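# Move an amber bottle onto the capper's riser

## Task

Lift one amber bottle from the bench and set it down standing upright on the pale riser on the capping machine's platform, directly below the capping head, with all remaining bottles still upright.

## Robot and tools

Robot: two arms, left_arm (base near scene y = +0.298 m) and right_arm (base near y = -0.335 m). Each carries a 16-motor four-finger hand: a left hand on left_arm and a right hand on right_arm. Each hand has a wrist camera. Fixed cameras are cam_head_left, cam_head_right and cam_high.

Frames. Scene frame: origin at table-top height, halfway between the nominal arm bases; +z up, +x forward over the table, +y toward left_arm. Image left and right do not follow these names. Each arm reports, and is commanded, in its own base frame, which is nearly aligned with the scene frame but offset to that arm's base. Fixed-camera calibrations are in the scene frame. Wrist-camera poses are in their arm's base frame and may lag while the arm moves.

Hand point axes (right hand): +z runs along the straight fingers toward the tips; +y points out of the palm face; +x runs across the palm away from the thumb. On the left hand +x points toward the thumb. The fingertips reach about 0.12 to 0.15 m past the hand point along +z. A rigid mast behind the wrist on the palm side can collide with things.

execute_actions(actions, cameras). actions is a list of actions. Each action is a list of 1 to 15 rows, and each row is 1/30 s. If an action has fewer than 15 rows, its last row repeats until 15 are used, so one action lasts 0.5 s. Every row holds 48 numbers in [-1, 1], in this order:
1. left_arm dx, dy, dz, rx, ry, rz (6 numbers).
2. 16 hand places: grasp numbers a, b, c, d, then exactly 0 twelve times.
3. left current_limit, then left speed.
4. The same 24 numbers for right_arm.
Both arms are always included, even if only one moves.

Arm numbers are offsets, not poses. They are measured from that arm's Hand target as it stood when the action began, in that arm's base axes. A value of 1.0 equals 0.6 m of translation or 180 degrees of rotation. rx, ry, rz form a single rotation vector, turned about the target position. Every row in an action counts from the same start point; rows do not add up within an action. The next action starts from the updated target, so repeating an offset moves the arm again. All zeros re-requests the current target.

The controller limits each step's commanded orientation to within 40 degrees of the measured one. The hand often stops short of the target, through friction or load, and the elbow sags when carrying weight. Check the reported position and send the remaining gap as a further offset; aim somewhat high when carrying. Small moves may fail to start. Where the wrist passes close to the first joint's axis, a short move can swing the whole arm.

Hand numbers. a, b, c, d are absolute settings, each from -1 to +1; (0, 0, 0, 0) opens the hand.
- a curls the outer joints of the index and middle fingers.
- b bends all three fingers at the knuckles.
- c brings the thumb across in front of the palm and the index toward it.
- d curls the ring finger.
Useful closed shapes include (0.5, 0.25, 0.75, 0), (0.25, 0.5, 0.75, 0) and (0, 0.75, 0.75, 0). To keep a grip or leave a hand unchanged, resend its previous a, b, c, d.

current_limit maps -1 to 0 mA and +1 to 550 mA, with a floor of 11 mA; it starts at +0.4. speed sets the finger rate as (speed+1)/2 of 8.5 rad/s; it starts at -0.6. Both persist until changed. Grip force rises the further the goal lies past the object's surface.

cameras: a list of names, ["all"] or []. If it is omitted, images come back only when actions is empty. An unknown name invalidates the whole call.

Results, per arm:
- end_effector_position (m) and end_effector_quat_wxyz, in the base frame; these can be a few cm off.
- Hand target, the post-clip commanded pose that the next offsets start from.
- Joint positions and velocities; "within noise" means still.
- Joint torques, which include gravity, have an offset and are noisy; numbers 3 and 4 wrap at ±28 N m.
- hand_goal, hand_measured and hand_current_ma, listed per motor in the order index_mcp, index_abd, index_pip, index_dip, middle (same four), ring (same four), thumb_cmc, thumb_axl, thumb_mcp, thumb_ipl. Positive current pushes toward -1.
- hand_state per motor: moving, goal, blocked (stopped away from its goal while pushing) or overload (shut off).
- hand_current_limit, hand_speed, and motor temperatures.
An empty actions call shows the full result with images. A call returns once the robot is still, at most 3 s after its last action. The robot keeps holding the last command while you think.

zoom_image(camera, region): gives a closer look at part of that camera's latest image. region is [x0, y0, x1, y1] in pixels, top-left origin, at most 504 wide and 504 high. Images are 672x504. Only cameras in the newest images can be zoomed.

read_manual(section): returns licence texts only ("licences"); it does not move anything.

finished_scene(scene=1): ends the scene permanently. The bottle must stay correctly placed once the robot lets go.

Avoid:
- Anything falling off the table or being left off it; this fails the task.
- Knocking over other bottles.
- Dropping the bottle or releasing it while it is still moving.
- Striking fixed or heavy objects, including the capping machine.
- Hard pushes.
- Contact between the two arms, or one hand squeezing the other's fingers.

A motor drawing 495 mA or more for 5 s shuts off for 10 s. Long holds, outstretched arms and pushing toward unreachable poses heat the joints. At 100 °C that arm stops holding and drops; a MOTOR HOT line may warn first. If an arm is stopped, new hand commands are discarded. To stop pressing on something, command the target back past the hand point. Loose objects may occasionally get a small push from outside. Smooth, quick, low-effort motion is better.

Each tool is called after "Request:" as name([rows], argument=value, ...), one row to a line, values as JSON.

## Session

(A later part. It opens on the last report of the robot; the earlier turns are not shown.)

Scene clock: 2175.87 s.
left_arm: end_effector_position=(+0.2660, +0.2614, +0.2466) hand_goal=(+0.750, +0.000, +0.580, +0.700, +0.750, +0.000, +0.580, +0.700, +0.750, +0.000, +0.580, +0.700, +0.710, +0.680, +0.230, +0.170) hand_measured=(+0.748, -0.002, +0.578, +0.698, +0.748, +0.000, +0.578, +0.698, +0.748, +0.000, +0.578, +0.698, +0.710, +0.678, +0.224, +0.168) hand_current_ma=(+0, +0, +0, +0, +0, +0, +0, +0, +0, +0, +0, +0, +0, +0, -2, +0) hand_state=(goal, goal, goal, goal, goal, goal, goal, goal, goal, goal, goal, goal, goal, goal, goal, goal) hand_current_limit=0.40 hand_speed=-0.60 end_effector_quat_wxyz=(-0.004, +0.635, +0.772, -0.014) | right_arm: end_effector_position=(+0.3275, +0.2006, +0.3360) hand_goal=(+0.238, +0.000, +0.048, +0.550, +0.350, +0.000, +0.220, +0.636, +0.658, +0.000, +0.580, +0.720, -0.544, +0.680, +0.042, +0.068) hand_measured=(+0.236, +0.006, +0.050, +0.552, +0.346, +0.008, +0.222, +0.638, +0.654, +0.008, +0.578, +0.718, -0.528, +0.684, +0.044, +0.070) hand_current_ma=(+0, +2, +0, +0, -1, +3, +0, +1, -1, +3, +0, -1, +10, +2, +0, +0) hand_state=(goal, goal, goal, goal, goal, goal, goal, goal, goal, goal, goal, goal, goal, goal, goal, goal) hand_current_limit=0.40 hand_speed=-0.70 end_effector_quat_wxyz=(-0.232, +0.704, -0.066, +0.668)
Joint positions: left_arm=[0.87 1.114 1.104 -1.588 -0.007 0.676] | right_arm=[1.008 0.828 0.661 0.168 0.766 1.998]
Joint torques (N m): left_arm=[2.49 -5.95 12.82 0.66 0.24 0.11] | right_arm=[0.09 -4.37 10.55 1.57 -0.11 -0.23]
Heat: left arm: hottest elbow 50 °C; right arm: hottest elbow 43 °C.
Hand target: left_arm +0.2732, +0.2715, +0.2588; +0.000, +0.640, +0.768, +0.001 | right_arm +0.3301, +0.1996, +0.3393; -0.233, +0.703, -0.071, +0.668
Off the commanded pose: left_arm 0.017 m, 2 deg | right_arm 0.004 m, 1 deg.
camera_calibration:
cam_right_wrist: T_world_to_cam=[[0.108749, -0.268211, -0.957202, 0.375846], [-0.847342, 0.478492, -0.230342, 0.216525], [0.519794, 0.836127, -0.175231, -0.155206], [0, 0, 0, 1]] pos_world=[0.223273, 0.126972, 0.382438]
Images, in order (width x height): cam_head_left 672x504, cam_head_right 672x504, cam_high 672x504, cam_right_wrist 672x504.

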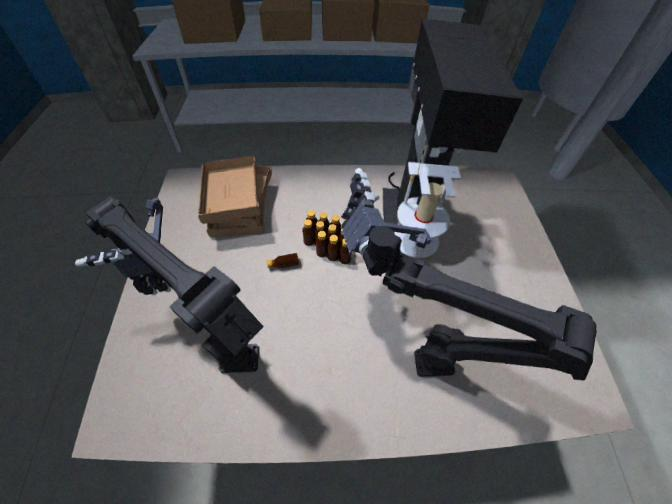

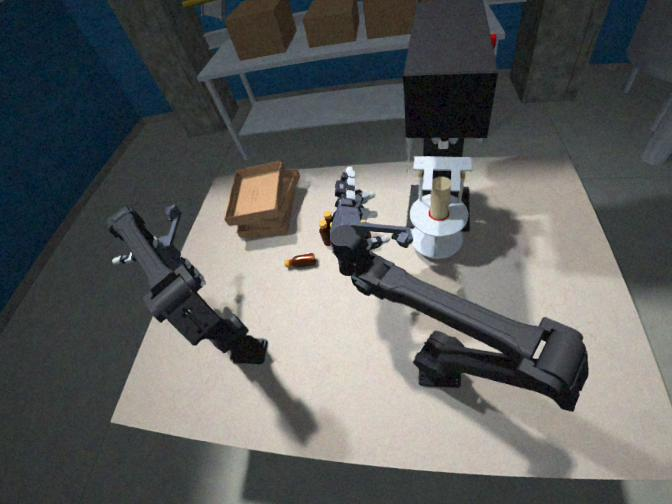

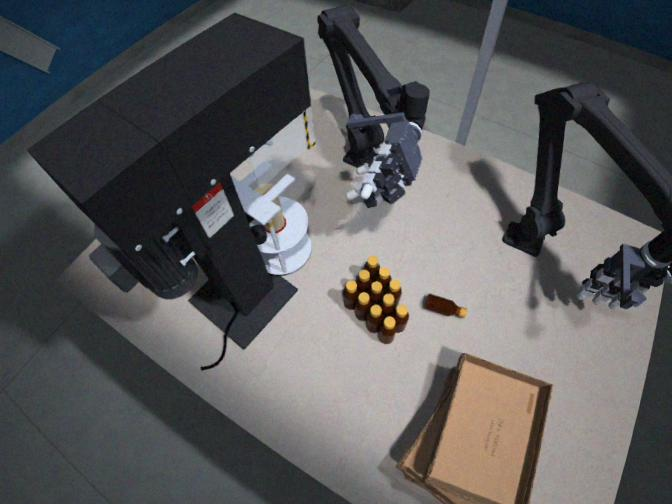

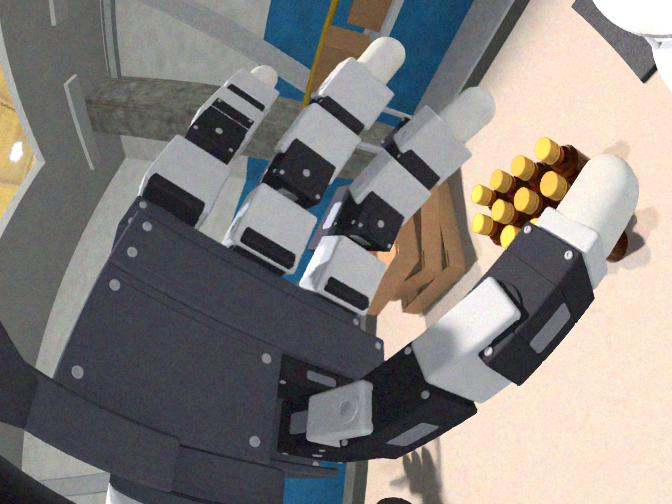

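Request:
execute_actions([
  [[0,0,0,0,0,0,0,0,0,0,0,0,0,0,0,0,0,0,0,0,0,0,0.4,-0.6,0.0161,0.1096,-0.015,0,0,0,0.2,0.2,0.75,0,0,0,0,0,0,0,0,0,0,0,0,0,0.4,-0.7]],
  [[0,0,0,0,0,0,0,0,0,0,0,0,0,0,0,0,0,0,0,0,0,0,0.4,-0.6,0.0161,0.1096,-0.015,0,0,0,0.2,0.2,0.75,0,0,0,0,0,0,0,0,0,0,0,0,0,0.4,-0.7]],
  [[0,0,0,0,0,0,0,0,0,0,0,0,0,0,0,0,0,0,0,0,0,0,0.4,-0.6,0.0161,0.1096,-0.033,0,0,0,0.2,0.2,0.75,0,0,0,0,0,0,0,0,0,0,0,0,0,0.4,-0.7]],
  [[0,0,0,0,0,0,0,0,0,0,0,0,0,0,0,0,0,0,0,0,0,0,0.4,-0.6,0.0161,0.1096,-0.045,0,0,0,0.2,0.2,0.75,0,0,0,0,0,0,0,0,0,0,0,0,0,0.4,-0.7]],
  [[0,0,0,0,0,0,0,0,0,0,0,0,0,0,0,0,0,0,0,0,0,0,0.4,-0.6,0.0161,0.1096,-0.045,0,0,0,0.2,0.2,0.75,0,0,0,0,0,0,0,0,0,0,0,0,0,0.4,-0.7]],
  [[0,0,0,0,0,0,0,0,0,0,0,0,0,0,0,0,0,0,0,0,0,0,0.4,-0.6,0.0161,0.1096,-0.045,0,0,0,0.2,0.2,0.75,0,0,0,0,0,0,0,0,0,0,0,0,0,0.4,-0.7]],
], cameras=["all"])

Scene clock: 2210.47 s.
left_arm: end_effector_position=(+0.2664, +0.2608, +0.2467) hand_goal=(+0.750, +0.000, +0.580, +0.700, +0.750, +0.000, +0.580, +0.700, +0.750, +0.000, +0.580, +0.700, +0.710, +0.680, +0.230, +0.170) hand_measured=(+0.748, -0.002, +0.578, +0.698, +0.748, +0.000, +0.578, +0.698, +0.748, +0.000, +0.578, +0.698, +0.710, +0.678, +0.224, +0.168) hand_current_ma=(+0, +0, +0, +0, +0, +0, +0, +0, +0, +0, +0, +0, +0, +0, -2, +0) hand_state=(goal, goal, goal, goal, goal, goal, goal, goal, goal, goal, goal, goal, goal, goal, goal, goal) hand_current_limit=0.40 hand_speed=-0.60 end_effector_quat_wxyz=(-0.002, +0.638, +0.770, -0.014) | right_arm: end_effector_position=(+0.3848, +0.5808, +0.2019) hand_goal=(+0.238, +0.000, +0.048, +0.550, +0.350, +0.000, +0.220, +0.636, +0.658, +0.000, +0.580, +0.720, -0.544, +0.680, +0.042, +0.068) hand_measured=(+0.234, +0.006, +0.050, +0.552, +0.346, +0.008, +0.222, +0.638, +0.652, +0.008, +0.578, +0.718, -0.530, +0.684, +0.044, +0.070) hand_current_ma=(-1, +2, +0, +0, -2, +3, +0, +1, -2, +3, +0, -1, +9, +2, +0, +0) hand_state=(goal, goal, goal, goal, goal, goal, goal, goal, goal, goal, goal, goal, goal, goal, goal, goal) hand_current_limit=0.40 hand_speed=-0.70 end_effector_quat_wxyz=(-0.220, +0.711, -0.061, +0.665)
Joint positions: left_arm=[0.871 1.114 1.104 -1.588 -0.005 0.683] | right_arm=[1.252 1.978 1.461 0.481 1.018 2.007]
Joint torques (N m): left_arm=[2.55 -5.71 12.94 0.61 0.25 0.13] | right_arm=[0.97 -19.31 12.66 1.4 0.06 -0.33]
Motor temperatures (°C): left_arm=[24 31 56 25 23 25] | right_arm=[28 30 43 24 24 26]
Heat: left arm: hottest elbow 56 °C; right arm: hottest elbow 43 °C.
Hand target: left_arm +0.2732, +0.2715, +0.2588; +0.000, +0.640, +0.768, +0.001 | right_arm +0.3880, +0.5942, +0.2205; -0.233, +0.703, -0.071, +0.668
Off the commanded pose: left_arm 0.018 m, 2 deg | right_arm 0.023 m, 2 deg.
camera_calibration:
cam_left_wrist: T_world_to_cam=[[-0.463157, -0.886266, 0.00416202, 0.322229], [-0.629358, 0.332198, 0.702533, -0.135583], [-0.624014, 0.322764, -0.711639, 0.386421], [0, 0, 0, 1]] pos_world=[0.305044, 0.205898, 0.368902]
cam_right_wrist: T_world_to_cam=[[0.0936792, -0.293928, -0.951226, 0.362805], [-0.847203, 0.478308, -0.231231, 0.0523709], [0.522944, 0.827543, -0.204209, -0.516695], [0, 0, 0, 1]] pos_world=[0.280584, 0.509177, 0.251705]

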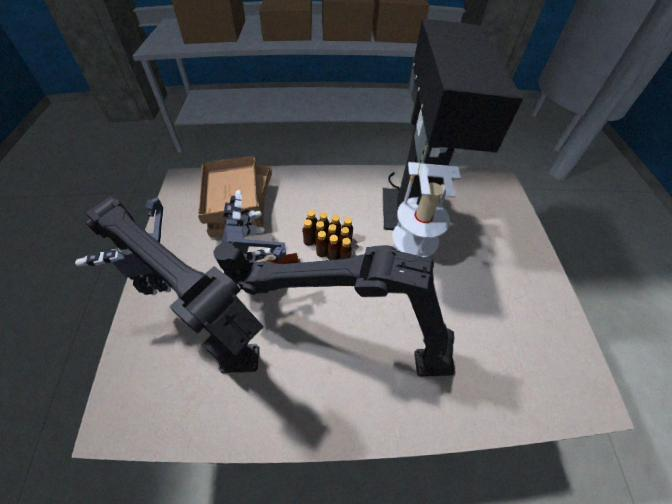

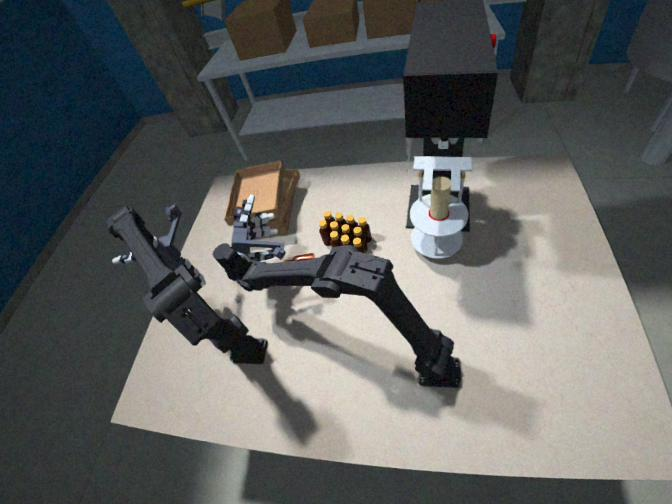

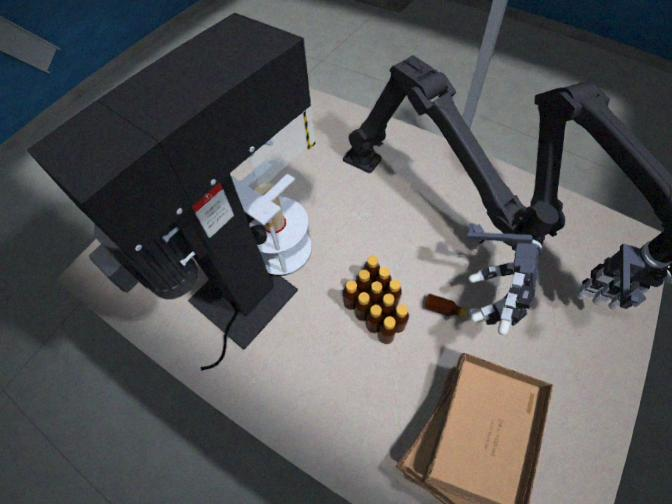

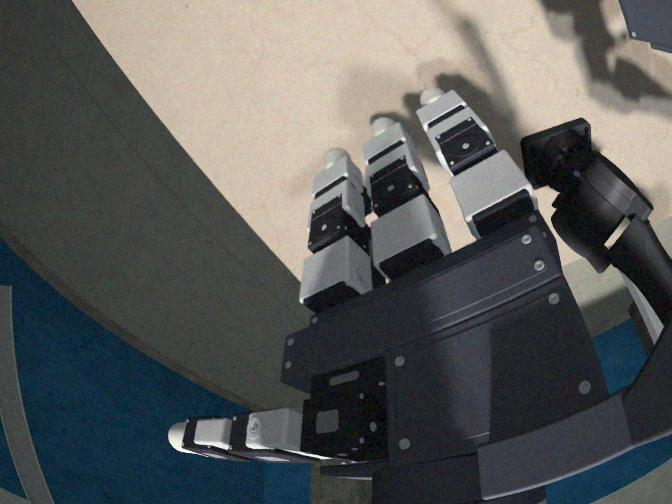

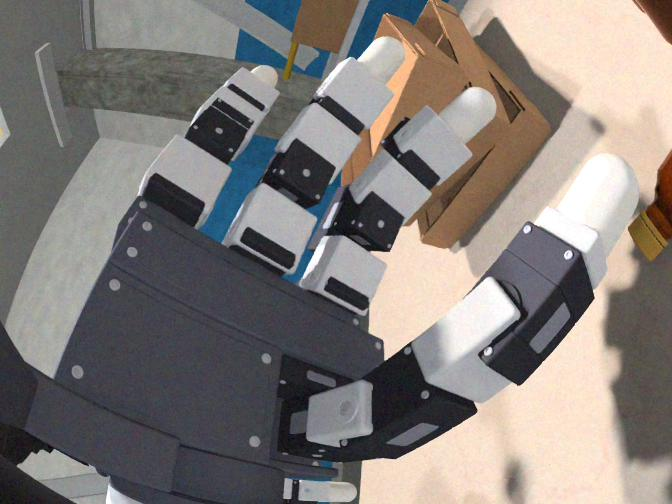

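Request:
execute_actions([
  [[0,0,0,0,0,0,0,0,0,0,0,0,0,0,0,0,0,0,0,0,0,0,0.4,-0.6,0.01,0.016,-0.06,0,0,0,0.2,0.2,0.75,0,0,0,0,0,0,0,0,0,0,0,0,0,0.4,-0.7]],
  [[0,0,0,0,0,0,0,0,0,0,0,0,0,0,0,0,0,0,0,0,0,0,0.4,-0.6,0,0,-0.06,0,0,0,0.2,0.2,0.75,0,0,0,0,0,0,0,0,0,0,0,0,0,0.4,-0.7]],
  [[0,0,0,0,0,0,0,0,0,0,0,0,0,0,0,0,0,0,0,0,0,0,0.4,-0.6,0,0,-0.05,0,0,0,0.2,0.2,0.75,0,0,0,0,0,0,0,0,0,0,0,0,0,0.4,-0.7]],
], cameras=["cam_head_left","cam_high","cam_right_wrist","cam_left_wrist"])

Scene clock: 2229.43 s.
left_arm: end_effector_position=(+0.2664, +0.2608, +0.2467) hand_goal=(+0.750, +0.000, +0.580, +0.700, +0.750, +0.000, +0.580, +0.700, +0.750, +0.000, +0.580, +0.700, +0.710, +0.680, +0.230, +0.170) hand_measured=(+0.748, -0.002, +0.578, +0.698, +0.748, +0.000, +0.578, +0.698, +0.748, +0.000, +0.578, +0.698, +0.710, +0.678, +0.224, +0.168) hand_current_ma=(+0, +0, +0, +0, +0, +0, +0, +0, +0, +0, +0, +0, +0, +0, -2, +0) hand_state=(goal, goal, goal, goal, goal, goal, goal, goal, goal, goal, goal, goal, goal, goal, goal, goal) hand_current_limit=0.40 hand_speed=-0.60 end_effector_quat_wxyz=(-0.002, +0.638, +0.770, -0.014) | right_arm: end_effector_position=(+0.3904, +0.5979, +0.1153) hand_goal=(+0.238, +0.000, +0.048, +0.550, +0.350, +0.000, +0.220, +0.636, +0.658, +0.000, +0.580, +0.720, -0.544, +0.680, +0.042, +0.068) hand_measured=(+0.234, +0.006, +0.050, +0.552, +0.346, +0.008, +0.222, +0.638, +0.652, +0.008, +0.578, +0.718, -0.530, +0.684, +0.044, +0.070) hand_current_ma=(-1, +2, +0, +0, -2, +3, +0, +1, -2, +3, +0, -1, +9, +2, +0, +0) hand_state=(goal, goal, goal, goal, goal, goal, goal, goal, goal, goal, goal, goal, goal, goal, goal, goal) hand_current_limit=0.40 hand_speed=-0.70 end_effector_quat_wxyz=(-0.223, +0.710, -0.063, +0.665)
Joint positions: left_arm=[0.871 1.114 1.104 -1.588 -0.005 0.683] | right_arm=[1.252 2.143 1.474 0.641 1.017 2.007]
Joint torques (N m): left_arm=[2.61 -5.77 12.96 0.61 0.25 0.13] | right_arm=[0.5 -19.55 9.32 2.33 -0.05 -0.32]
Motor temperatures (°C): left_arm=[24 30 58 25 23 25] | right_arm=[28 31 44 24 24 26]
Heat: left arm: hottest elbow 58 °C; right arm: hottest elbow 44 °C.
Hand target: left_arm +0.2732, +0.2715, +0.2588; +0.000, +0.640, +0.768, +0.001 | right_arm +0.3940, +0.6038, +0.1185; -0.233, +0.703, -0.072, +0.668
Off the commanded pose: left_arm 0.018 m, 2 deg | right_arm 0.008 m, 2 deg.
camera_calibration:
cam_left_wrist: T_world_to_cam=[[-0.463157, -0.886266, 0.00416202, 0.322229], [-0.629358, 0.332198, 0.702533, -0.135583], [-0.624014, 0.322764, -0.711639, 0.386421], [0, 0, 0, 1]] pos_world=[0.305044, 0.205898, 0.368902]
cam_right_wrist: T_world_to_cam=[[0.0961967, -0.286942, -0.953106, 0.279975], [-0.847217, 0.479011, -0.229721, 0.0283047], [0.522465, 0.829586, -0.197023, -0.553405], [0, 0, 0, 1]] pos_world=[0.286182, 0.525875, 0.164314]
Images, in order (width x height): cam_head_left 672x504, cam_high 672x504, cam_left_wrist 672x504, cam_right_wrist 672x504.

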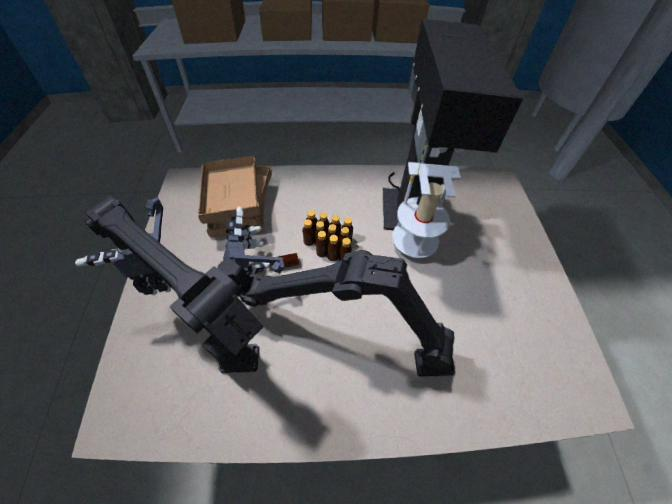

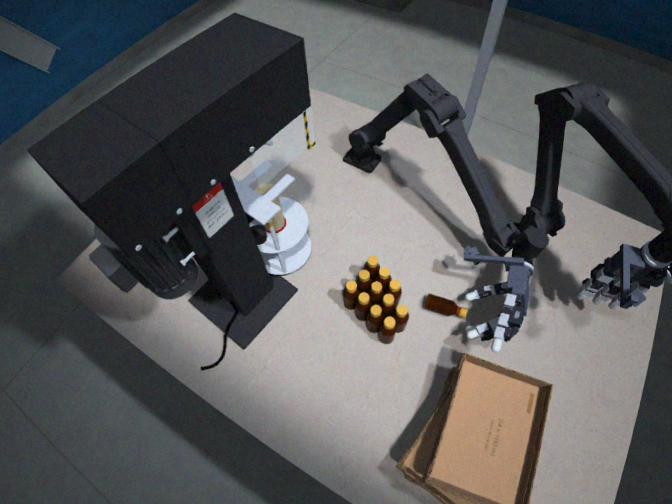

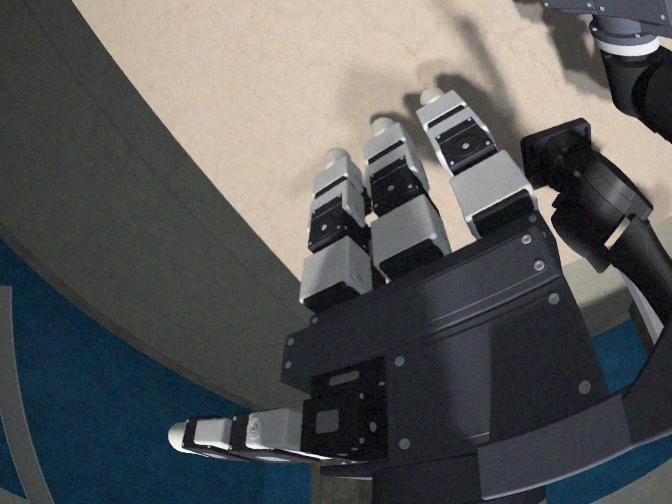

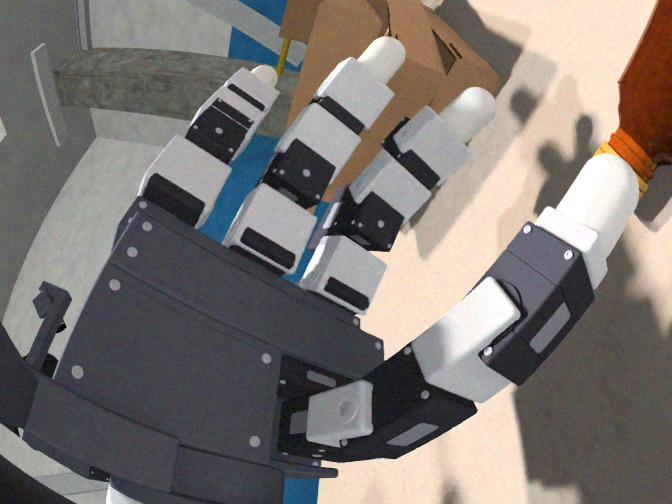

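Request:
execute_actions([
  [[0,0,0,0,0,0,0,0,0,0,0,0,0,0,0,0,0,0,0,0,0,0,0.4,-0.6,0.008,0,-0.045,0,0,0,0.2,0.2,0.75,0,0,0,0,0,0,0,0,0,0,0,0,0,0.4,-0.7]],
  [[0,0,0,0,0,0,0,0,0,0,0,0,0,0,0,0,0,0,0,0,0,0,0.4,-0.6,0.003,0,-0.04,0,0,0,0.2,0.2,0.75,0,0,0,0,0,0,0,0,0,0,0,0,0,0.4,-0.7]],
], cameras=["cam_head_left","cam_high","cam_right_wrist"])

Scene clock: 2248.67 s.
left_arm: end_effector_position=(+0.2664, +0.2608, +0.2467) hand_goal=(+0.750, +0.000, +0.580, +0.700, +0.750, +0.000, +0.580, +0.700, +0.750, +0.000, +0.580, +0.700, +0.710, +0.680, +0.230, +0.170) hand_measured=(+0.748, -0.002, +0.578, +0.698, +0.748, +0.000, +0.578, +0.698, +0.748, +0.000, +0.578, +0.698, +0.710, +0.678, +0.224, +0.168) hand_current_ma=(+0, +0, +0, +0, +0, +0, +0, +0, +0, +0, +0, +0, +0, +0, -2, +0) hand_state=(goal, goal, goal, goal, goal, goal, goal, goal, goal, goal, goal, goal, goal, goal, goal, goal) hand_current_limit=0.40 hand_speed=-0.60 end_effector_quat_wxyz=(-0.002, +0.638, +0.770, -0.014) | right_arm: end_effector_position=(+0.3923, +0.6004, +0.0647) hand_goal=(+0.238, +0.000, +0.048, +0.550, +0.350, +0.000, +0.220, +0.636, +0.658, +0.000, +0.580, +0.720, -0.544, +0.680, +0.042, +0.068) hand_measured=(+0.234, +0.006, +0.050, +0.552, +0.346, +0.008, +0.222, +0.638, +0.652, +0.008, +0.578, +0.718, -0.530, +0.684, +0.044, +0.070) hand_current_ma=(-1, +2, +0, +0, -2, +3, +0, +1, -2, +3, +0, -1, +9, +2, +0, +0) hand_state=(goal, goal, goal, goal, goal, goal, goal, goal, goal, goal, goal, goal, goal, goal, goal, goal) hand_current_limit=0.40 hand_speed=-0.70 end_effector_quat_wxyz=(-0.225, +0.710, -0.060, +0.665)
Joint positions: left_arm=[0.871 1.114 1.104 -1.588 -0.005 0.683] | right_arm=[1.251 2.233 1.474 0.73 1.008 2.007]
Joint torques (N m): left_arm=[2.55 -5.77 12.94 0.61 0.25 0.13] | right_arm=[0.21 -19.55 8.87 2.36 -0.07 -0.32]
Motor temperatures (°C): left_arm=[24 30 59 25 23 25] | right_arm=[28 32 43 24 24 26]
Heat: left arm: hottest elbow 59 °C; right arm: hottest elbow 43 °C.
Hand target: left_arm +0.2732, +0.2715, +0.2588; +0.000, +0.640, +0.768, +0.001 | right_arm +0.4007, +0.6037, +0.0676; -0.233, +0.703, -0.071, +0.668
Off the commanded pose: left_arm 0.018 m, 2 deg | right_arm 0.009 m, 2 deg.
camera_calibration:
cam_right_wrist: T_world_to_cam=[[0.09783, -0.286525, -0.953065, 0.231405], [-0.85057, 0.473117, -0.229545, 0.0219729], [0.516681, 0.833105, -0.197425, -0.566158], [0, 0, 0, 1]] pos_world=[0.288574, 0.527577, 0.113814]
Images, in order (width x height): cam_head_left 672x504, cam_high 672x504, cam_right_wrist 672x504.

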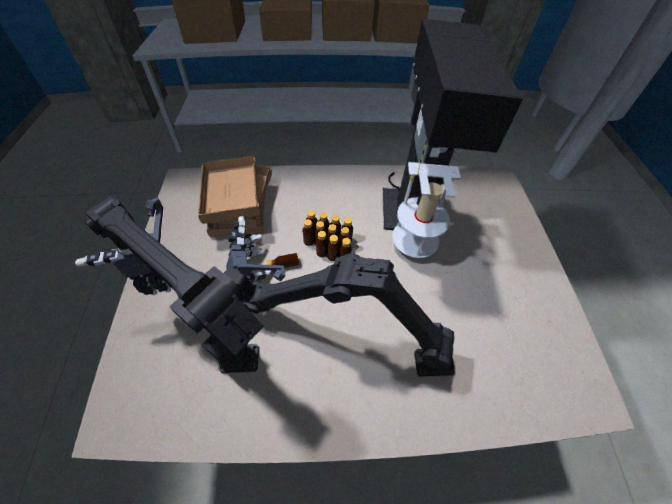

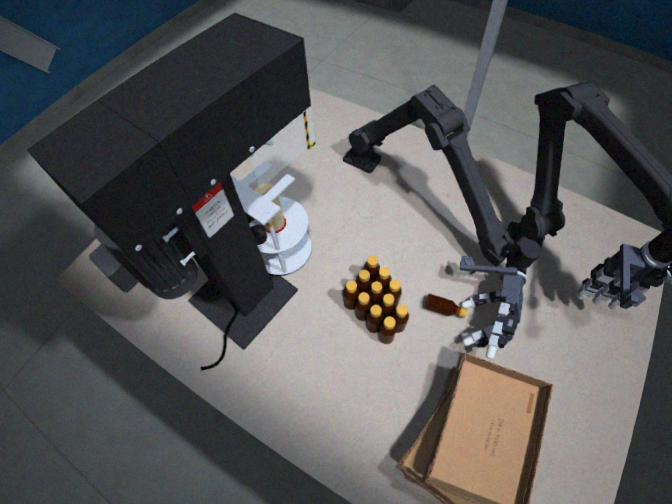

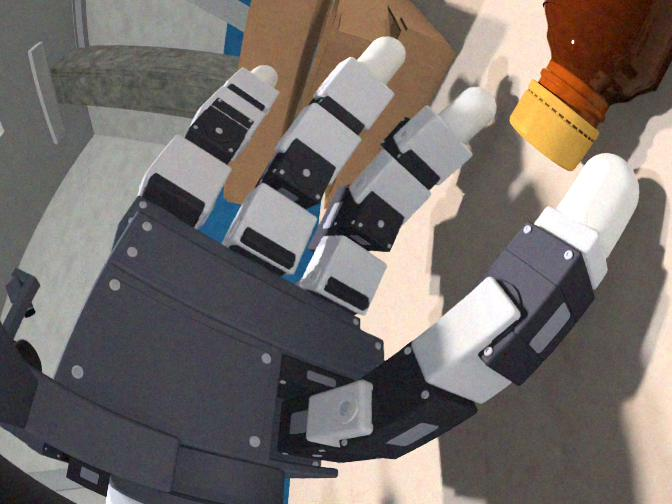

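Request:
execute_actions([
  [[0,0,0,0,0,0,0,0,0,0,0,0,0,0,0,0,0,0,0,0,0,0,0.4,-0.6,0.021,-0.002,-0.011,0,0,0,0.2,0.2,0.75,0,0,0,0,0,0,0,0,0,0,0,0,0,0.4,-0.7]],
], cameras=["cam_right_wrist"])

Scene clock: 2265.13 s.
left_arm: end_effector_position=(+0.2664, +0.2608, +0.2467) hand_goal=(+0.750, +0.000, +0.580, +0.700, +0.750, +0.000, +0.580, +0.700, +0.750, +0.000, +0.580, +0.700, +0.710, +0.680, +0.230, +0.170) hand_measured=(+0.748, -0.002, +0.578, +0.698, +0.748, +0.000, +0.578, +0.698, +0.748, +0.000, +0.578, +0.698, +0.710, +0.678, +0.224, +0.168) hand_current_ma=(+0, +0, +0, +0, +0, +0, +0, +0, +0, +0, +0, +0, +0, +0, -2, +0) hand_state=(goal, goal, goal, goal, goal, goal, goal, goal, goal, goal, goal, goal, goal, goal, goal, goal) hand_current_limit=0.40 hand_speed=-0.60 end_effector_quat_wxyz=(-0.002, +0.638, +0.770, -0.014) | right_arm: end_effector_position=(+0.4063, +0.5943, +0.0586) hand_goal=(+0.238, +0.000, +0.048, +0.550, +0.350, +0.000, +0.220, +0.636, +0.658, +0.000, +0.580, +0.720, -0.544, +0.680, +0.042, +0.068) hand_measured=(+0.234, +0.006, +0.050, +0.552, +0.346, +0.008, +0.222, +0.638, +0.652, +0.008, +0.578, +0.718, -0.536, +0.682, +0.044, +0.070) hand_current_ma=(-1, +2, +0, +0, -2, +3, +0, +1, -2, +3, +0, -1, +4, +1, +0, +0) hand_state=(goal, goal, goal, goal, goal, goal, goal, goal, goal, goal, goal, goal, goal, goal, goal, goal) hand_current_limit=0.40 hand_speed=-0.70 end_effector_quat_wxyz=(-0.222, +0.711, -0.061, +0.664)
Joint positions: left_arm=[0.871 1.114 1.104 -1.588 -0.005 0.683] | right_arm=[1.228 2.243 1.474 0.736 0.99 2.007]
Joint torques (N m): left_arm=[2.61 -5.71 12.94 0.62 0.25 0.13] | right_arm=[0.44 -19.37 9.85 2.43 -0.07 -0.32]
Motor temperatures (°C): left_arm=[24 30 60 25 23 25] | right_arm=[28 33 42 24 24 26]
Heat: left arm: hottest elbow 60 °C; right arm: hottest elbow 42 °C.
Hand target: left_arm +0.2732, +0.2715, +0.2588; +0.000, +0.640, +0.768, +0.001 | right_arm +0.4133, +0.6025, +0.0611; -0.233, +0.703, -0.072, +0.668
Off the commanded pose: left_arm 0.018 m, 2 deg | right_arm 0.011 m, 2 deg.
camera_calibration:
cam_right_wrist: T_world_to_cam=[[0.0947659, -0.290254, -0.952246, 0.225855], [-0.848781, 0.476272, -0.229642, 0.032783], [0.520182, 0.830011, -0.201228, -0.56895], [0, 0, 0, 1]] pos_world=[0.30238, 0.522177, 0.108109]
Images, in order (width x height): cam_right_wrist 672x504.

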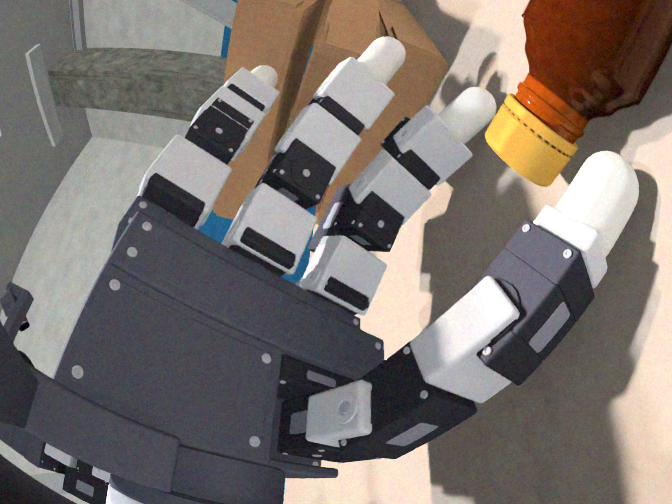

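Request:
execute_actions(actions=[], cameras=["cam_head_left","cam_high","cam_head_right"])

Request:
zoom_image(camera="cam_high", region=[410, 230, 550, 370])

Request:
zoom_image(camera="cam_head_left", region=[200, 200, 330, 330])

Request:
zoom_image(camera="cam_head_right", region=[210, 190, 340, 320])

Scene clock: 2326.80 s.
left_arm: end_effector_position=(+0.2664, +0.2608, +0.2467) hand_goal=(+0.750, +0.000, +0.580, +0.700, +0.750, +0.000, +0.580, +0.700, +0.750, +0.000, +0.580, +0.700, +0.710, +0.680, +0.230, +0.170) hand_measured=(+0.748, -0.002, +0.578, +0.698, +0.748, +0.000, +0.578, +0.698, +0.748, +0.000, +0.578, +0.698, +0.710, +0.678, +0.224, +0.168) hand_current_ma=(+0, +0, +0, +0, +0, +0, +0, +0, +0, +0, +0, +0, +0, +0, -2, +0) hand_state=(goal, goal, goal, goal, goal, goal, goal, goal, goal, goal, goal, goal, goal, goal, goal, goal) hand_current_limit=0.40 hand_speed=-0.60 end_effector_quat_wxyz=(-0.002, +0.638, +0.770, -0.014) | right_arm: end_effector_position=(+0.4063, +0.5943, +0.0586) hand_goal=(+0.238, +0.000, +0.048, +0.550, +0.350, +0.000, +0.220, +0.636, +0.658, +0.000, +0.580, +0.720, -0.544, +0.680, +0.042, +0.068) hand_measured=(+0.234, +0.006, +0.050, +0.552, +0.346, +0.008, +0.222, +0.638, +0.652, +0.008, +0.578, +0.718, -0.536, +0.682, +0.044, +0.070) hand_current_ma=(-1, +2, +0, +0, -2, +3, +0, +1, -2, +3, +0, -1, +4, +1, +0, +0) hand_state=(goal, goal, goal, goal, goal, goal, goal, goal, goal, goal, goal, goal, goal, goal, goal, goal) hand_current_limit=0.40 hand_speed=-0.70 end_effector_quat_wxyz=(-0.222, +0.711, -0.061, +0.664)
Joint positions: left_arm=[0.871 1.114 1.104 -1.588 -0.005 0.683] | right_arm=[1.228 2.243 1.474 0.736 0.99 2.007]
Joint velocities: within noise
Joint torques (N m): left_arm=[2.55 -5.77 12.94 0.62 0.25 0.13] | right_arm=[0.26 -19.31 9.94 2.4 -0.09 -0.31]
Motor temperatures (°C): left_arm=[24 29 61 25 23 25] | right_arm=[28 37 42 24 24 26]
Heat: left arm: hottest elbow 61 °C; right arm: hottest elbow 42 °C.
Hand target: left_arm +0.2732, +0.2715, +0.2588; +0.000, +0.640, +0.768, +0.001 | right_arm +0.4133, +0.6025, +0.0611; -0.233, +0.703, -0.072, +0.668
Off the commanded pose: left_arm 0.018 m, 2 deg | right_arm 0.011 m, 2 deg.
Images, in order (width x height): cam_head_left 672x504, cam_head_right 672x504, cam_high 672x504.

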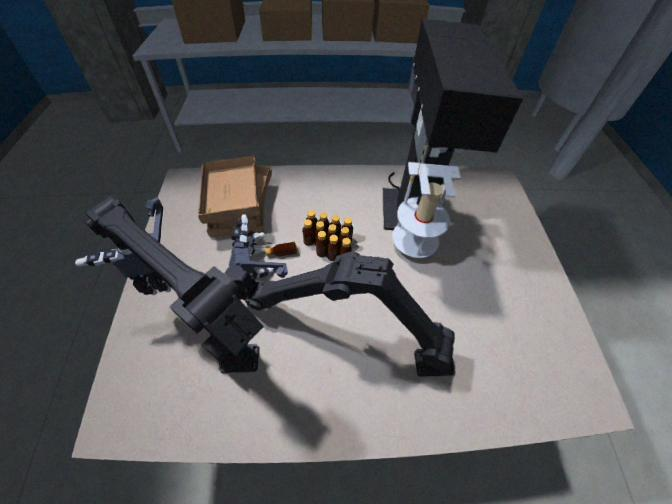

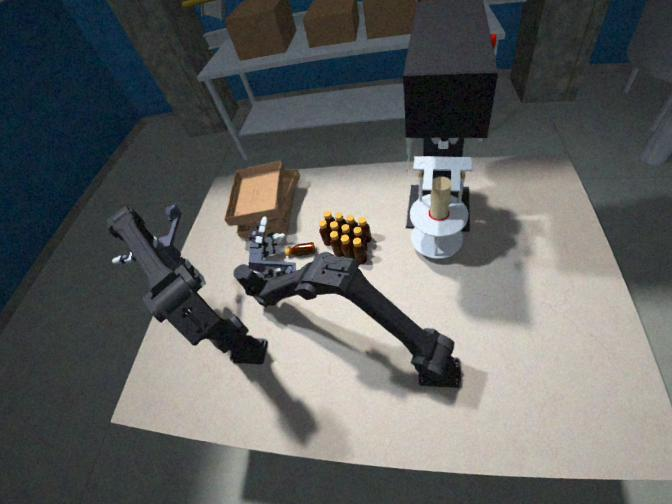

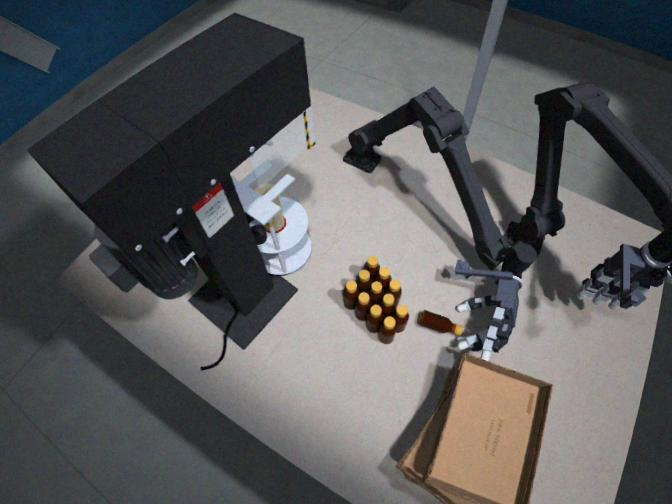

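Scaled by 3.600 from the camera's 672x504 image, which has a finer 960x720 frame.

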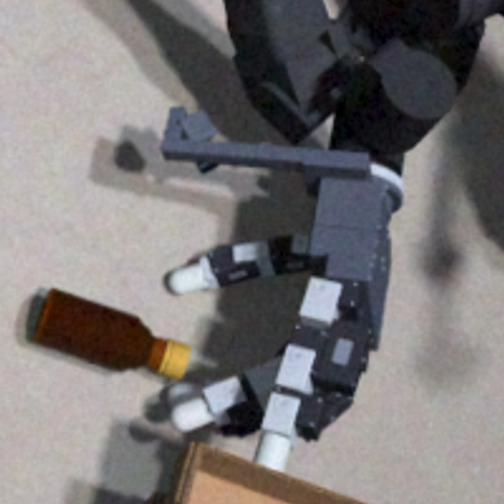

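Scaled by 3.877 from the camera's 672x504 image, which has a finer 960x720 frame.

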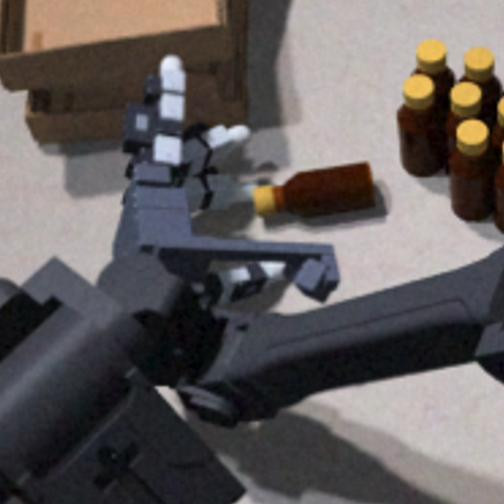

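Scaled by 3.877 from the camera's 672x504 image, which has a finer 960x720 frame.

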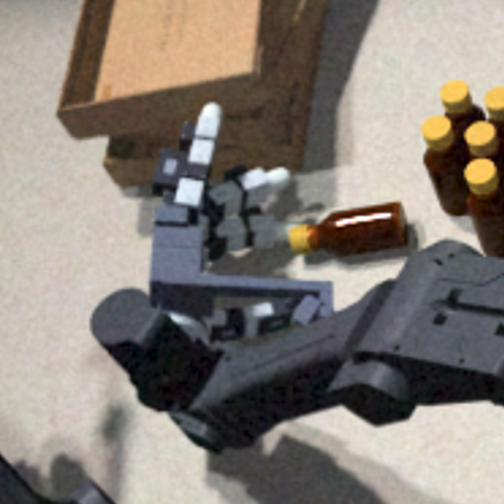

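Request:
execute_actions([
  [[0,0,0,0,0,0,0,0,0,0,0,0,0,0,0,0,0,0,0,0,0,0,0.4,-0.6,0,0,0,0,0,0,0.22,0.24,0.75,0,0,0,0,0,0,0,0,0,0,0,0,0,0.1,-0.9]],
  [[0,0,0,0,0,0,0,0,0,0,0,0,0,0,0,0,0,0,0,0,0,0,0.4,-0.6,0,0,0,0,0,0,0.25,0.27,0.75,0,0,0,0,0,0,0,0,0,0,0,0,0,0.1,-0.9]],
  [[0,0,0,0,0,0,0,0,0,0,0,0,0,0,0,0,0,0,0,0,0,0,0.4,-0.6,0,0,0,0,0,0,0.25,0.3,0.75,0,0,0,0,0,0,0,0,0,0,0,0,0,0.1,-0.9]],
  [[0,0,0,0,0,0,0,0,0,0,0,0,0,0,0,0,0,0,0,0,0,0,0.4,-0.6,0,0,0,0,0,0,0.25,0.33,0.75,0,0,0,0,0,0,0,0,0,0,0,0,0,0.1,-0.9]],
], cameras=["cam_head_left","cam_high","cam_right_wrist"])

Scene clock: 2362.77 s.
left_arm: end_effector_position=(+0.2664, +0.2608, +0.2467) hand_goal=(+0.750, +0.000, +0.580, +0.700, +0.750, +0.000, +0.580, +0.700, +0.750, +0.000, +0.580, +0.700, +0.710, +0.680, +0.230, +0.170) hand_measured=(+0.748, -0.002, +0.578, +0.698, +0.748, +0.000, +0.578, +0.698, +0.748, +0.000, +0.578, +0.698, +0.710, +0.678, +0.224, +0.168) hand_current_ma=(+0, +0, +0, +0, +0, +0, +0, +0, +0, +0, +0, +0, +0, +0, -2, +0) hand_state=(goal, goal, goal, goal, goal, goal, goal, goal, goal, goal, goal, goal, goal, goal, goal, goal) hand_current_limit=0.40 hand_speed=-0.60 end_effector_quat_wxyz=(-0.002, +0.638, +0.770, -0.014) | right_arm: end_effector_position=(+0.4064, +0.5949, +0.0589) hand_goal=(+0.068, +0.000, +0.042, +0.528, +0.110, +0.000, +0.114, +0.562, +0.468, +0.000, +0.580, +0.742, -0.540, +0.680, +0.042, +0.086) hand_measured=(+0.096, -0.004, +0.048, +0.530, +0.110, +0.008, +0.116, +0.566, +0.466, +0.008, +0.578, +0.738, -0.534, +0.682, +0.044, +0.084) hand_current_ma=(+30, -1, +2, +0, +0, +3, +0, +1, +0, +3, +0, -1, +2, +1, +0, +0) hand_state=(blocked, goal, goal, goal, goal, goal, goal, goal, goal, goal, goal, goal, goal, goal, goal, goal) hand_current_limit=0.10 hand_speed=-0.90 end_effector_quat_wxyz=(-0.224, +0.710, -0.061, +0.664)
Joint positions: left_arm=[0.871 1.114 1.104 -1.588 -0.005 0.683] | right_arm=[1.228 2.243 1.474 0.739 0.988 2.007]
Joint torques (N m): left_arm=[2.55 -5.77 12.94 0.64 0.25 0.14] | right_arm=[0.5 -19.43 9.89 2.22 0 -0.39]
Motor temperatures (°C): left_arm=[24 29 61 25 23 25] | right_arm=[28 38 42 24 24 26]
Heat: left arm: hottest elbow 61 °C; right arm: hottest elbow 42 °C.
Hand target: left_arm +0.2732, +0.2715, +0.2588; +0.000, +0.640, +0.768, +0.001 | right_arm +0.4133, +0.6025, +0.0611; -0.233, +0.703, -0.072, +0.668
Off the commanded pose: left_arm 0.018 m, 2 deg | right_arm 0.010 m, 2 deg.
camera_calibration:
cam_right_wrist: T_world_to_cam=[[0.0963912, -0.2873, -0.952978, 0.223942], [-0.849649, 0.474969, -0.229132, 0.033744], [0.518465, 0.831783, -0.198321, -0.569938], [0, 0, 0, 1]] pos_world=[0.302577, 0.522376, 0.108113]
Images, in order (width x height): cam_head_left 672x504, cam_high 672x504, cam_right_wrist 672x504.

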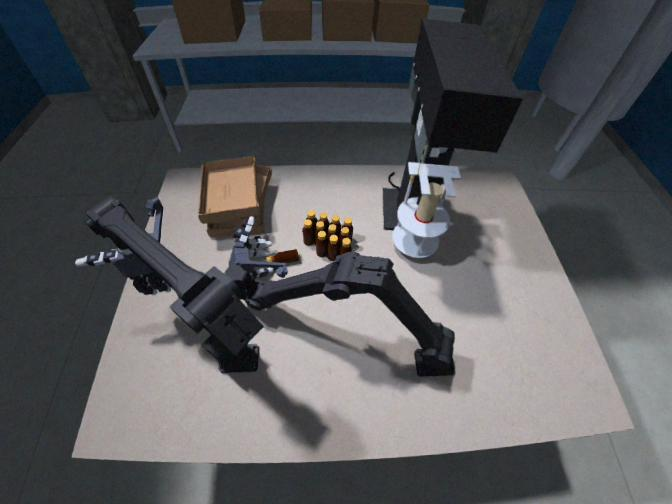

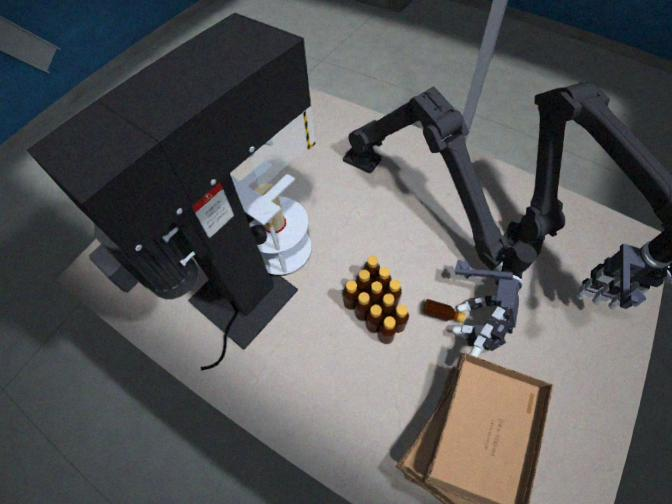

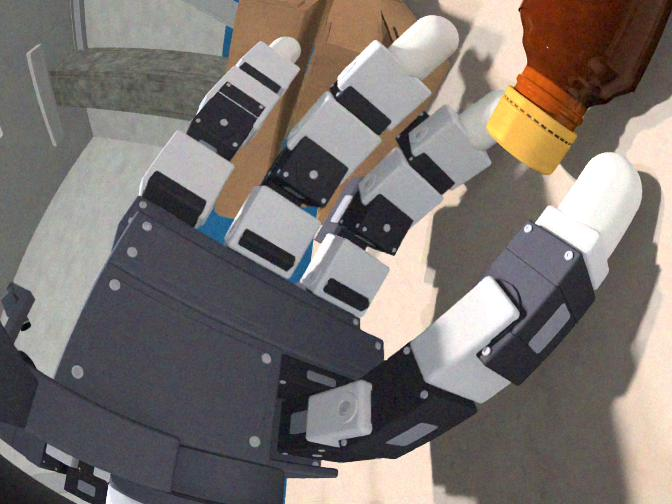

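Request:
execute_actions([
  [[0,0,0,0,0,0,0,0,0,0,0,0,0,0,0,0,0,0,0,0,0,0,0.4,-0.6,0,0,0,0,0,0,0.25,0.35,0.75,0,0,0,0,0,0,0,0,0,0,0,0,0,0.1,-0.9]],
  [[0,0,0,0,0,0,0,0,0,0,0,0,0,0,0,0,0,0,0,0,0,0,0.4,-0.6,0,0,0,0,0,0,0.25,0.37,0.75,0,0,0,0,0,0,0,0,0,0,0,0,0,0.1,-0.9]],
  [[0,0,0,0,0,0,0,0,0,0,0,0,0,0,0,0,0,0,0,0,0,0,0.4,-0.6,0,0,0,0,0,0,0.25,0.39,0.75,0,0,0,0,0,0,0,0,0,0,0,0,0,0.1,-0.9]],
], cameras=["cam_high","cam_right_wrist"])

Scene clock: 2374.73 s.
left_arm: end_effector_position=(+0.2664, +0.2608, +0.2467) hand_goal=(+0.750, +0.000, +0.580, +0.700, +0.750, +0.000, +0.580, +0.700, +0.750, +0.000, +0.580, +0.700, +0.710, +0.680, +0.230, +0.170) hand_measured=(+0.748, -0.002, +0.578, +0.698, +0.748, +0.000, +0.578, +0.698, +0.748, +0.000, +0.578, +0.698, +0.710, +0.678, +0.224, +0.168) hand_current_ma=(+0, +0, +0, +0, +0, +0, +0, +0, +0, +0, +0, +0, +0, +0, -2, +0) hand_state=(goal, goal, goal, goal, goal, goal, goal, goal, goal, goal, goal, goal, goal, goal, goal, goal) hand_current_limit=0.40 hand_speed=-0.60 end_effector_quat_wxyz=(-0.002, +0.638, +0.770, -0.014) | right_arm: end_effector_position=(+0.4065, +0.5954, +0.0591) hand_goal=(-0.014, +0.000, +0.060, +0.540, +0.006, +0.000, +0.102, +0.562, +0.378, +0.000, +0.580, +0.754, -0.540, +0.680, +0.042, +0.098) hand_measured=(+0.028, -0.008, +0.070, +0.542, +0.006, +0.008, +0.104, +0.566, +0.376, +0.008, +0.578, +0.750, -0.534, +0.682, +0.044, +0.096) hand_current_ma=(+58, -3, +5, +1, +0, +3, +1, +1, +0, +3, +0, -1, +2, +1, +0, +0) hand_state=(blocked, goal, goal, goal, goal, goal, goal, goal, goal, goal, goal, goal, goal, goal, goal, goal) hand_current_limit=0.10 hand_speed=-0.90 end_effector_quat_wxyz=(-0.225, +0.710, -0.061, +0.664)
Joint positions: left_arm=[0.871 1.114 1.104 -1.588 -0.005 0.683] | right_arm=[1.228 2.243 1.474 0.741 0.986 2.007]
Joint torques (N m): left_arm=[2.55 -5.71 12.94 0.62 0.26 0.14] | right_arm=[0.44 -19.31 9.94 2.15 0.08 -0.38]
Motor temperatures (°C): left_arm=[24 29 61 25 23 25] | right_arm=[28 38 42 24 24 26]
Heat: left arm: hottest elbow 61 °C; right arm: hottest elbow 42 °C.
Hand target: left_arm +0.2732, +0.2715, +0.2588; +0.000, +0.640, +0.768, +0.001 | right_arm +0.4133, +0.6025, +0.0611; -0.233, +0.703, -0.072, +0.668
Off the commanded pose: left_arm 0.018 m, 2 deg | right_arm 0.010 m, 2 deg.
camera_calibration:
cam_right_wrist: T_world_to_cam=[[0.0974042, -0.285682, -0.953362, 0.222872], [-0.85045, 0.473679, -0.228831, 0.0347016], [0.51696, 0.833075, -0.19682, -0.570589], [0, 0, 0, 1]] pos_world=[0.302775, 0.522576, 0.108115]
Images, in order (width x height): cam_high 672x504, cam_right_wrist 672x504.

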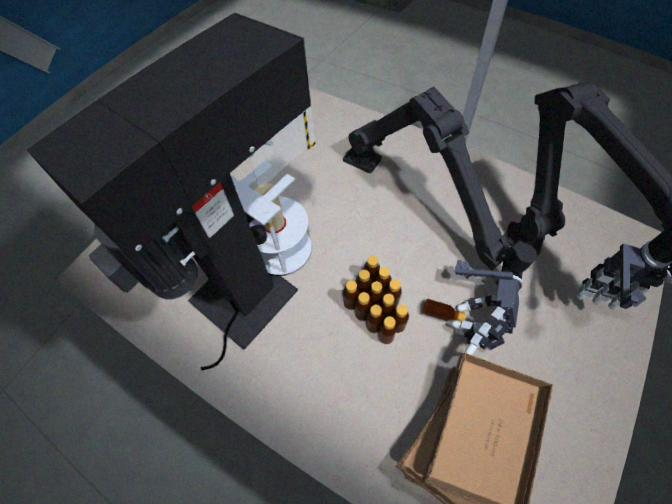

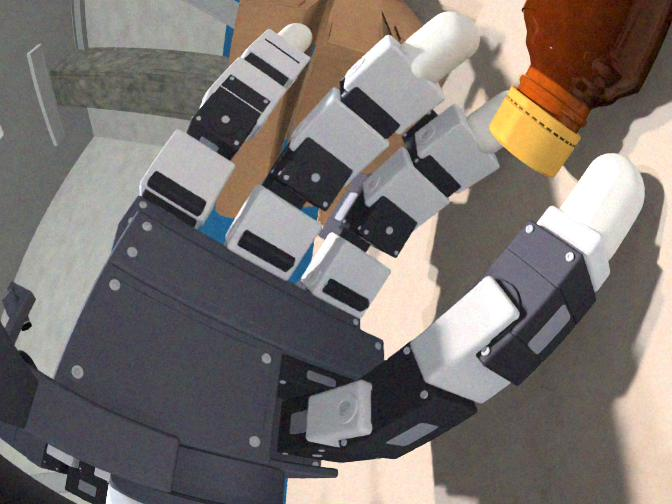

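Request:
execute_actions([
  [[0,0,0,0,0,0,0,0,0,0,0,0,0,0,0,0,0,0,0,0,0,0,0.4,-0.6,0,0,0,0,0,0,0.25,0.41,0.78,0,0,0,0,0,0,0,0,0,0,0,0,0,0.15,-0.9]],
], cameras=["cam_head_right","cam_right_wrist"])

Scene clock: 2412.60 s.
left_arm: end_effector_position=(+0.2664, +0.2608, +0.2467) hand_goal=(+0.750, +0.000, +0.580, +0.700, +0.750, +0.000, +0.580, +0.700, +0.750, +0.000, +0.580, +0.700, +0.710, +0.680, +0.230, +0.170) hand_measured=(+0.748, -0.002, +0.578, +0.698, +0.748, +0.000, +0.578, +0.698, +0.748, +0.000, +0.578, +0.698, +0.710, +0.678, +0.224, +0.168) hand_current_ma=(+0, +0, +0, +0, +0, +0, +0, +0, +0, +0, +0, +0, +0, +0, -2, +0) hand_state=(goal, goal, goal, goal, goal, goal, goal, goal, goal, goal, goal, goal, goal, goal, goal, goal) hand_current_limit=0.40 hand_speed=-0.60 end_effector_quat_wxyz=(-0.002, +0.638, +0.770, -0.014) | right_arm: end_effector_position=(+0.4065, +0.5953, +0.0591) hand_goal=(-0.052, +0.000, +0.050, +0.544, -0.030, +0.000, +0.098, +0.572, +0.356, +0.000, +0.580, +0.758, -0.590, +0.680, +0.036, +0.098) hand_measured=(-0.006, -0.010, +0.070, +0.548, -0.030, +0.008, +0.100, +0.570, +0.354, +0.008, +0.578, +0.754, -0.570, +0.682, +0.038, +0.096) hand_current_ma=(+65, -4, +15, +1, +0, +3, +1, -1, +0, +3, +0, -1, +14, +1, +1, +0) hand_state=(blocked, goal, goal, goal, goal, goal, goal, goal, goal, goal, goal, goal, goal, goal, goal, goal) hand_current_limit=0.15 hand_speed=-0.90 end_effector_quat_wxyz=(-0.225, +0.710, -0.060, +0.665)
Joint positions: left_arm=[0.871 1.114 1.104 -1.588 -0.005 0.683] | right_arm=[1.228 2.243 1.474 0.741 0.986 2.006]
Joint torques (N m): left_arm=[2.55 -5.77 12.96 0.62 0.25 0.13] | right_arm=[0.38 -19.31 9.91 2.18 0.07 -0.38]
Motor temperatures (°C): left_arm=[24 29 62 25 23 25] | right_arm=[28 39 42 24 24 27]
Heat: left arm: hottest elbow 62 °C; right arm: hottest elbow 42 °C.
Hand target: left_arm +0.2732, +0.2715, +0.2588; +0.000, +0.640, +0.768, +0.001 | right_arm +0.4133, +0.6025, +0.0611; -0.233, +0.703, -0.072, +0.668
Off the commanded pose: left_arm 0.018 m, 2 deg | right_arm 0.010 m, 2 deg.
camera_calibration:
cam_right_wrist: T_world_to_cam=[[0.0976304, -0.286725, -0.953025, 0.223406], [-0.85042, 0.473389, -0.229542, 0.0349435], [0.516967, 0.832882, -0.19762, -0.570384], [0, 0, 0, 1]] pos_world=[0.302775, 0.522577, 0.108214]
Images, in order (width x height): cam_head_right 672x504, cam_right_wrist 672x504.

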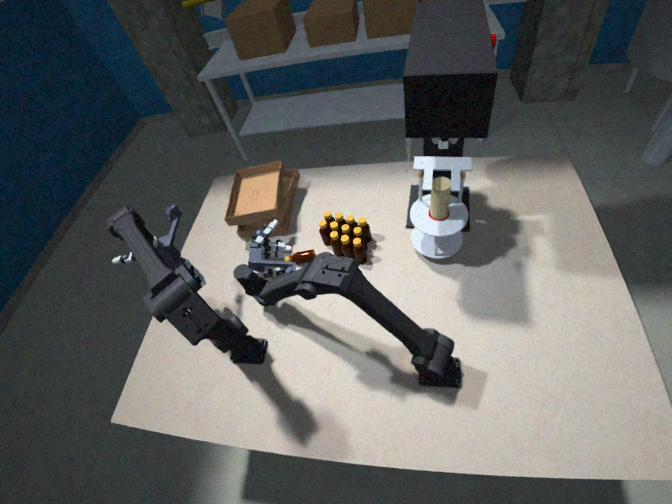

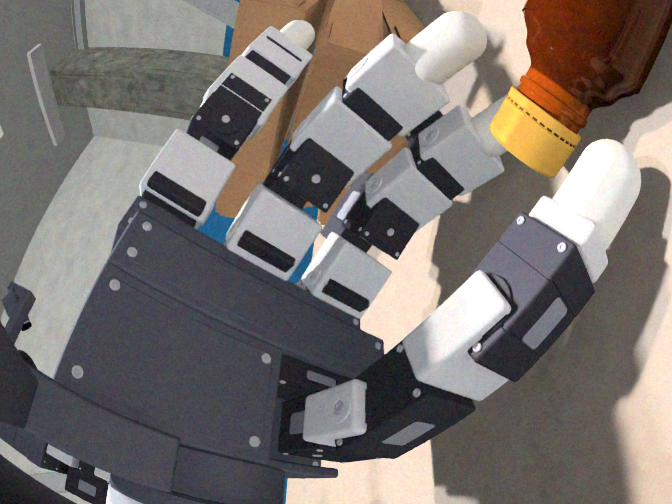

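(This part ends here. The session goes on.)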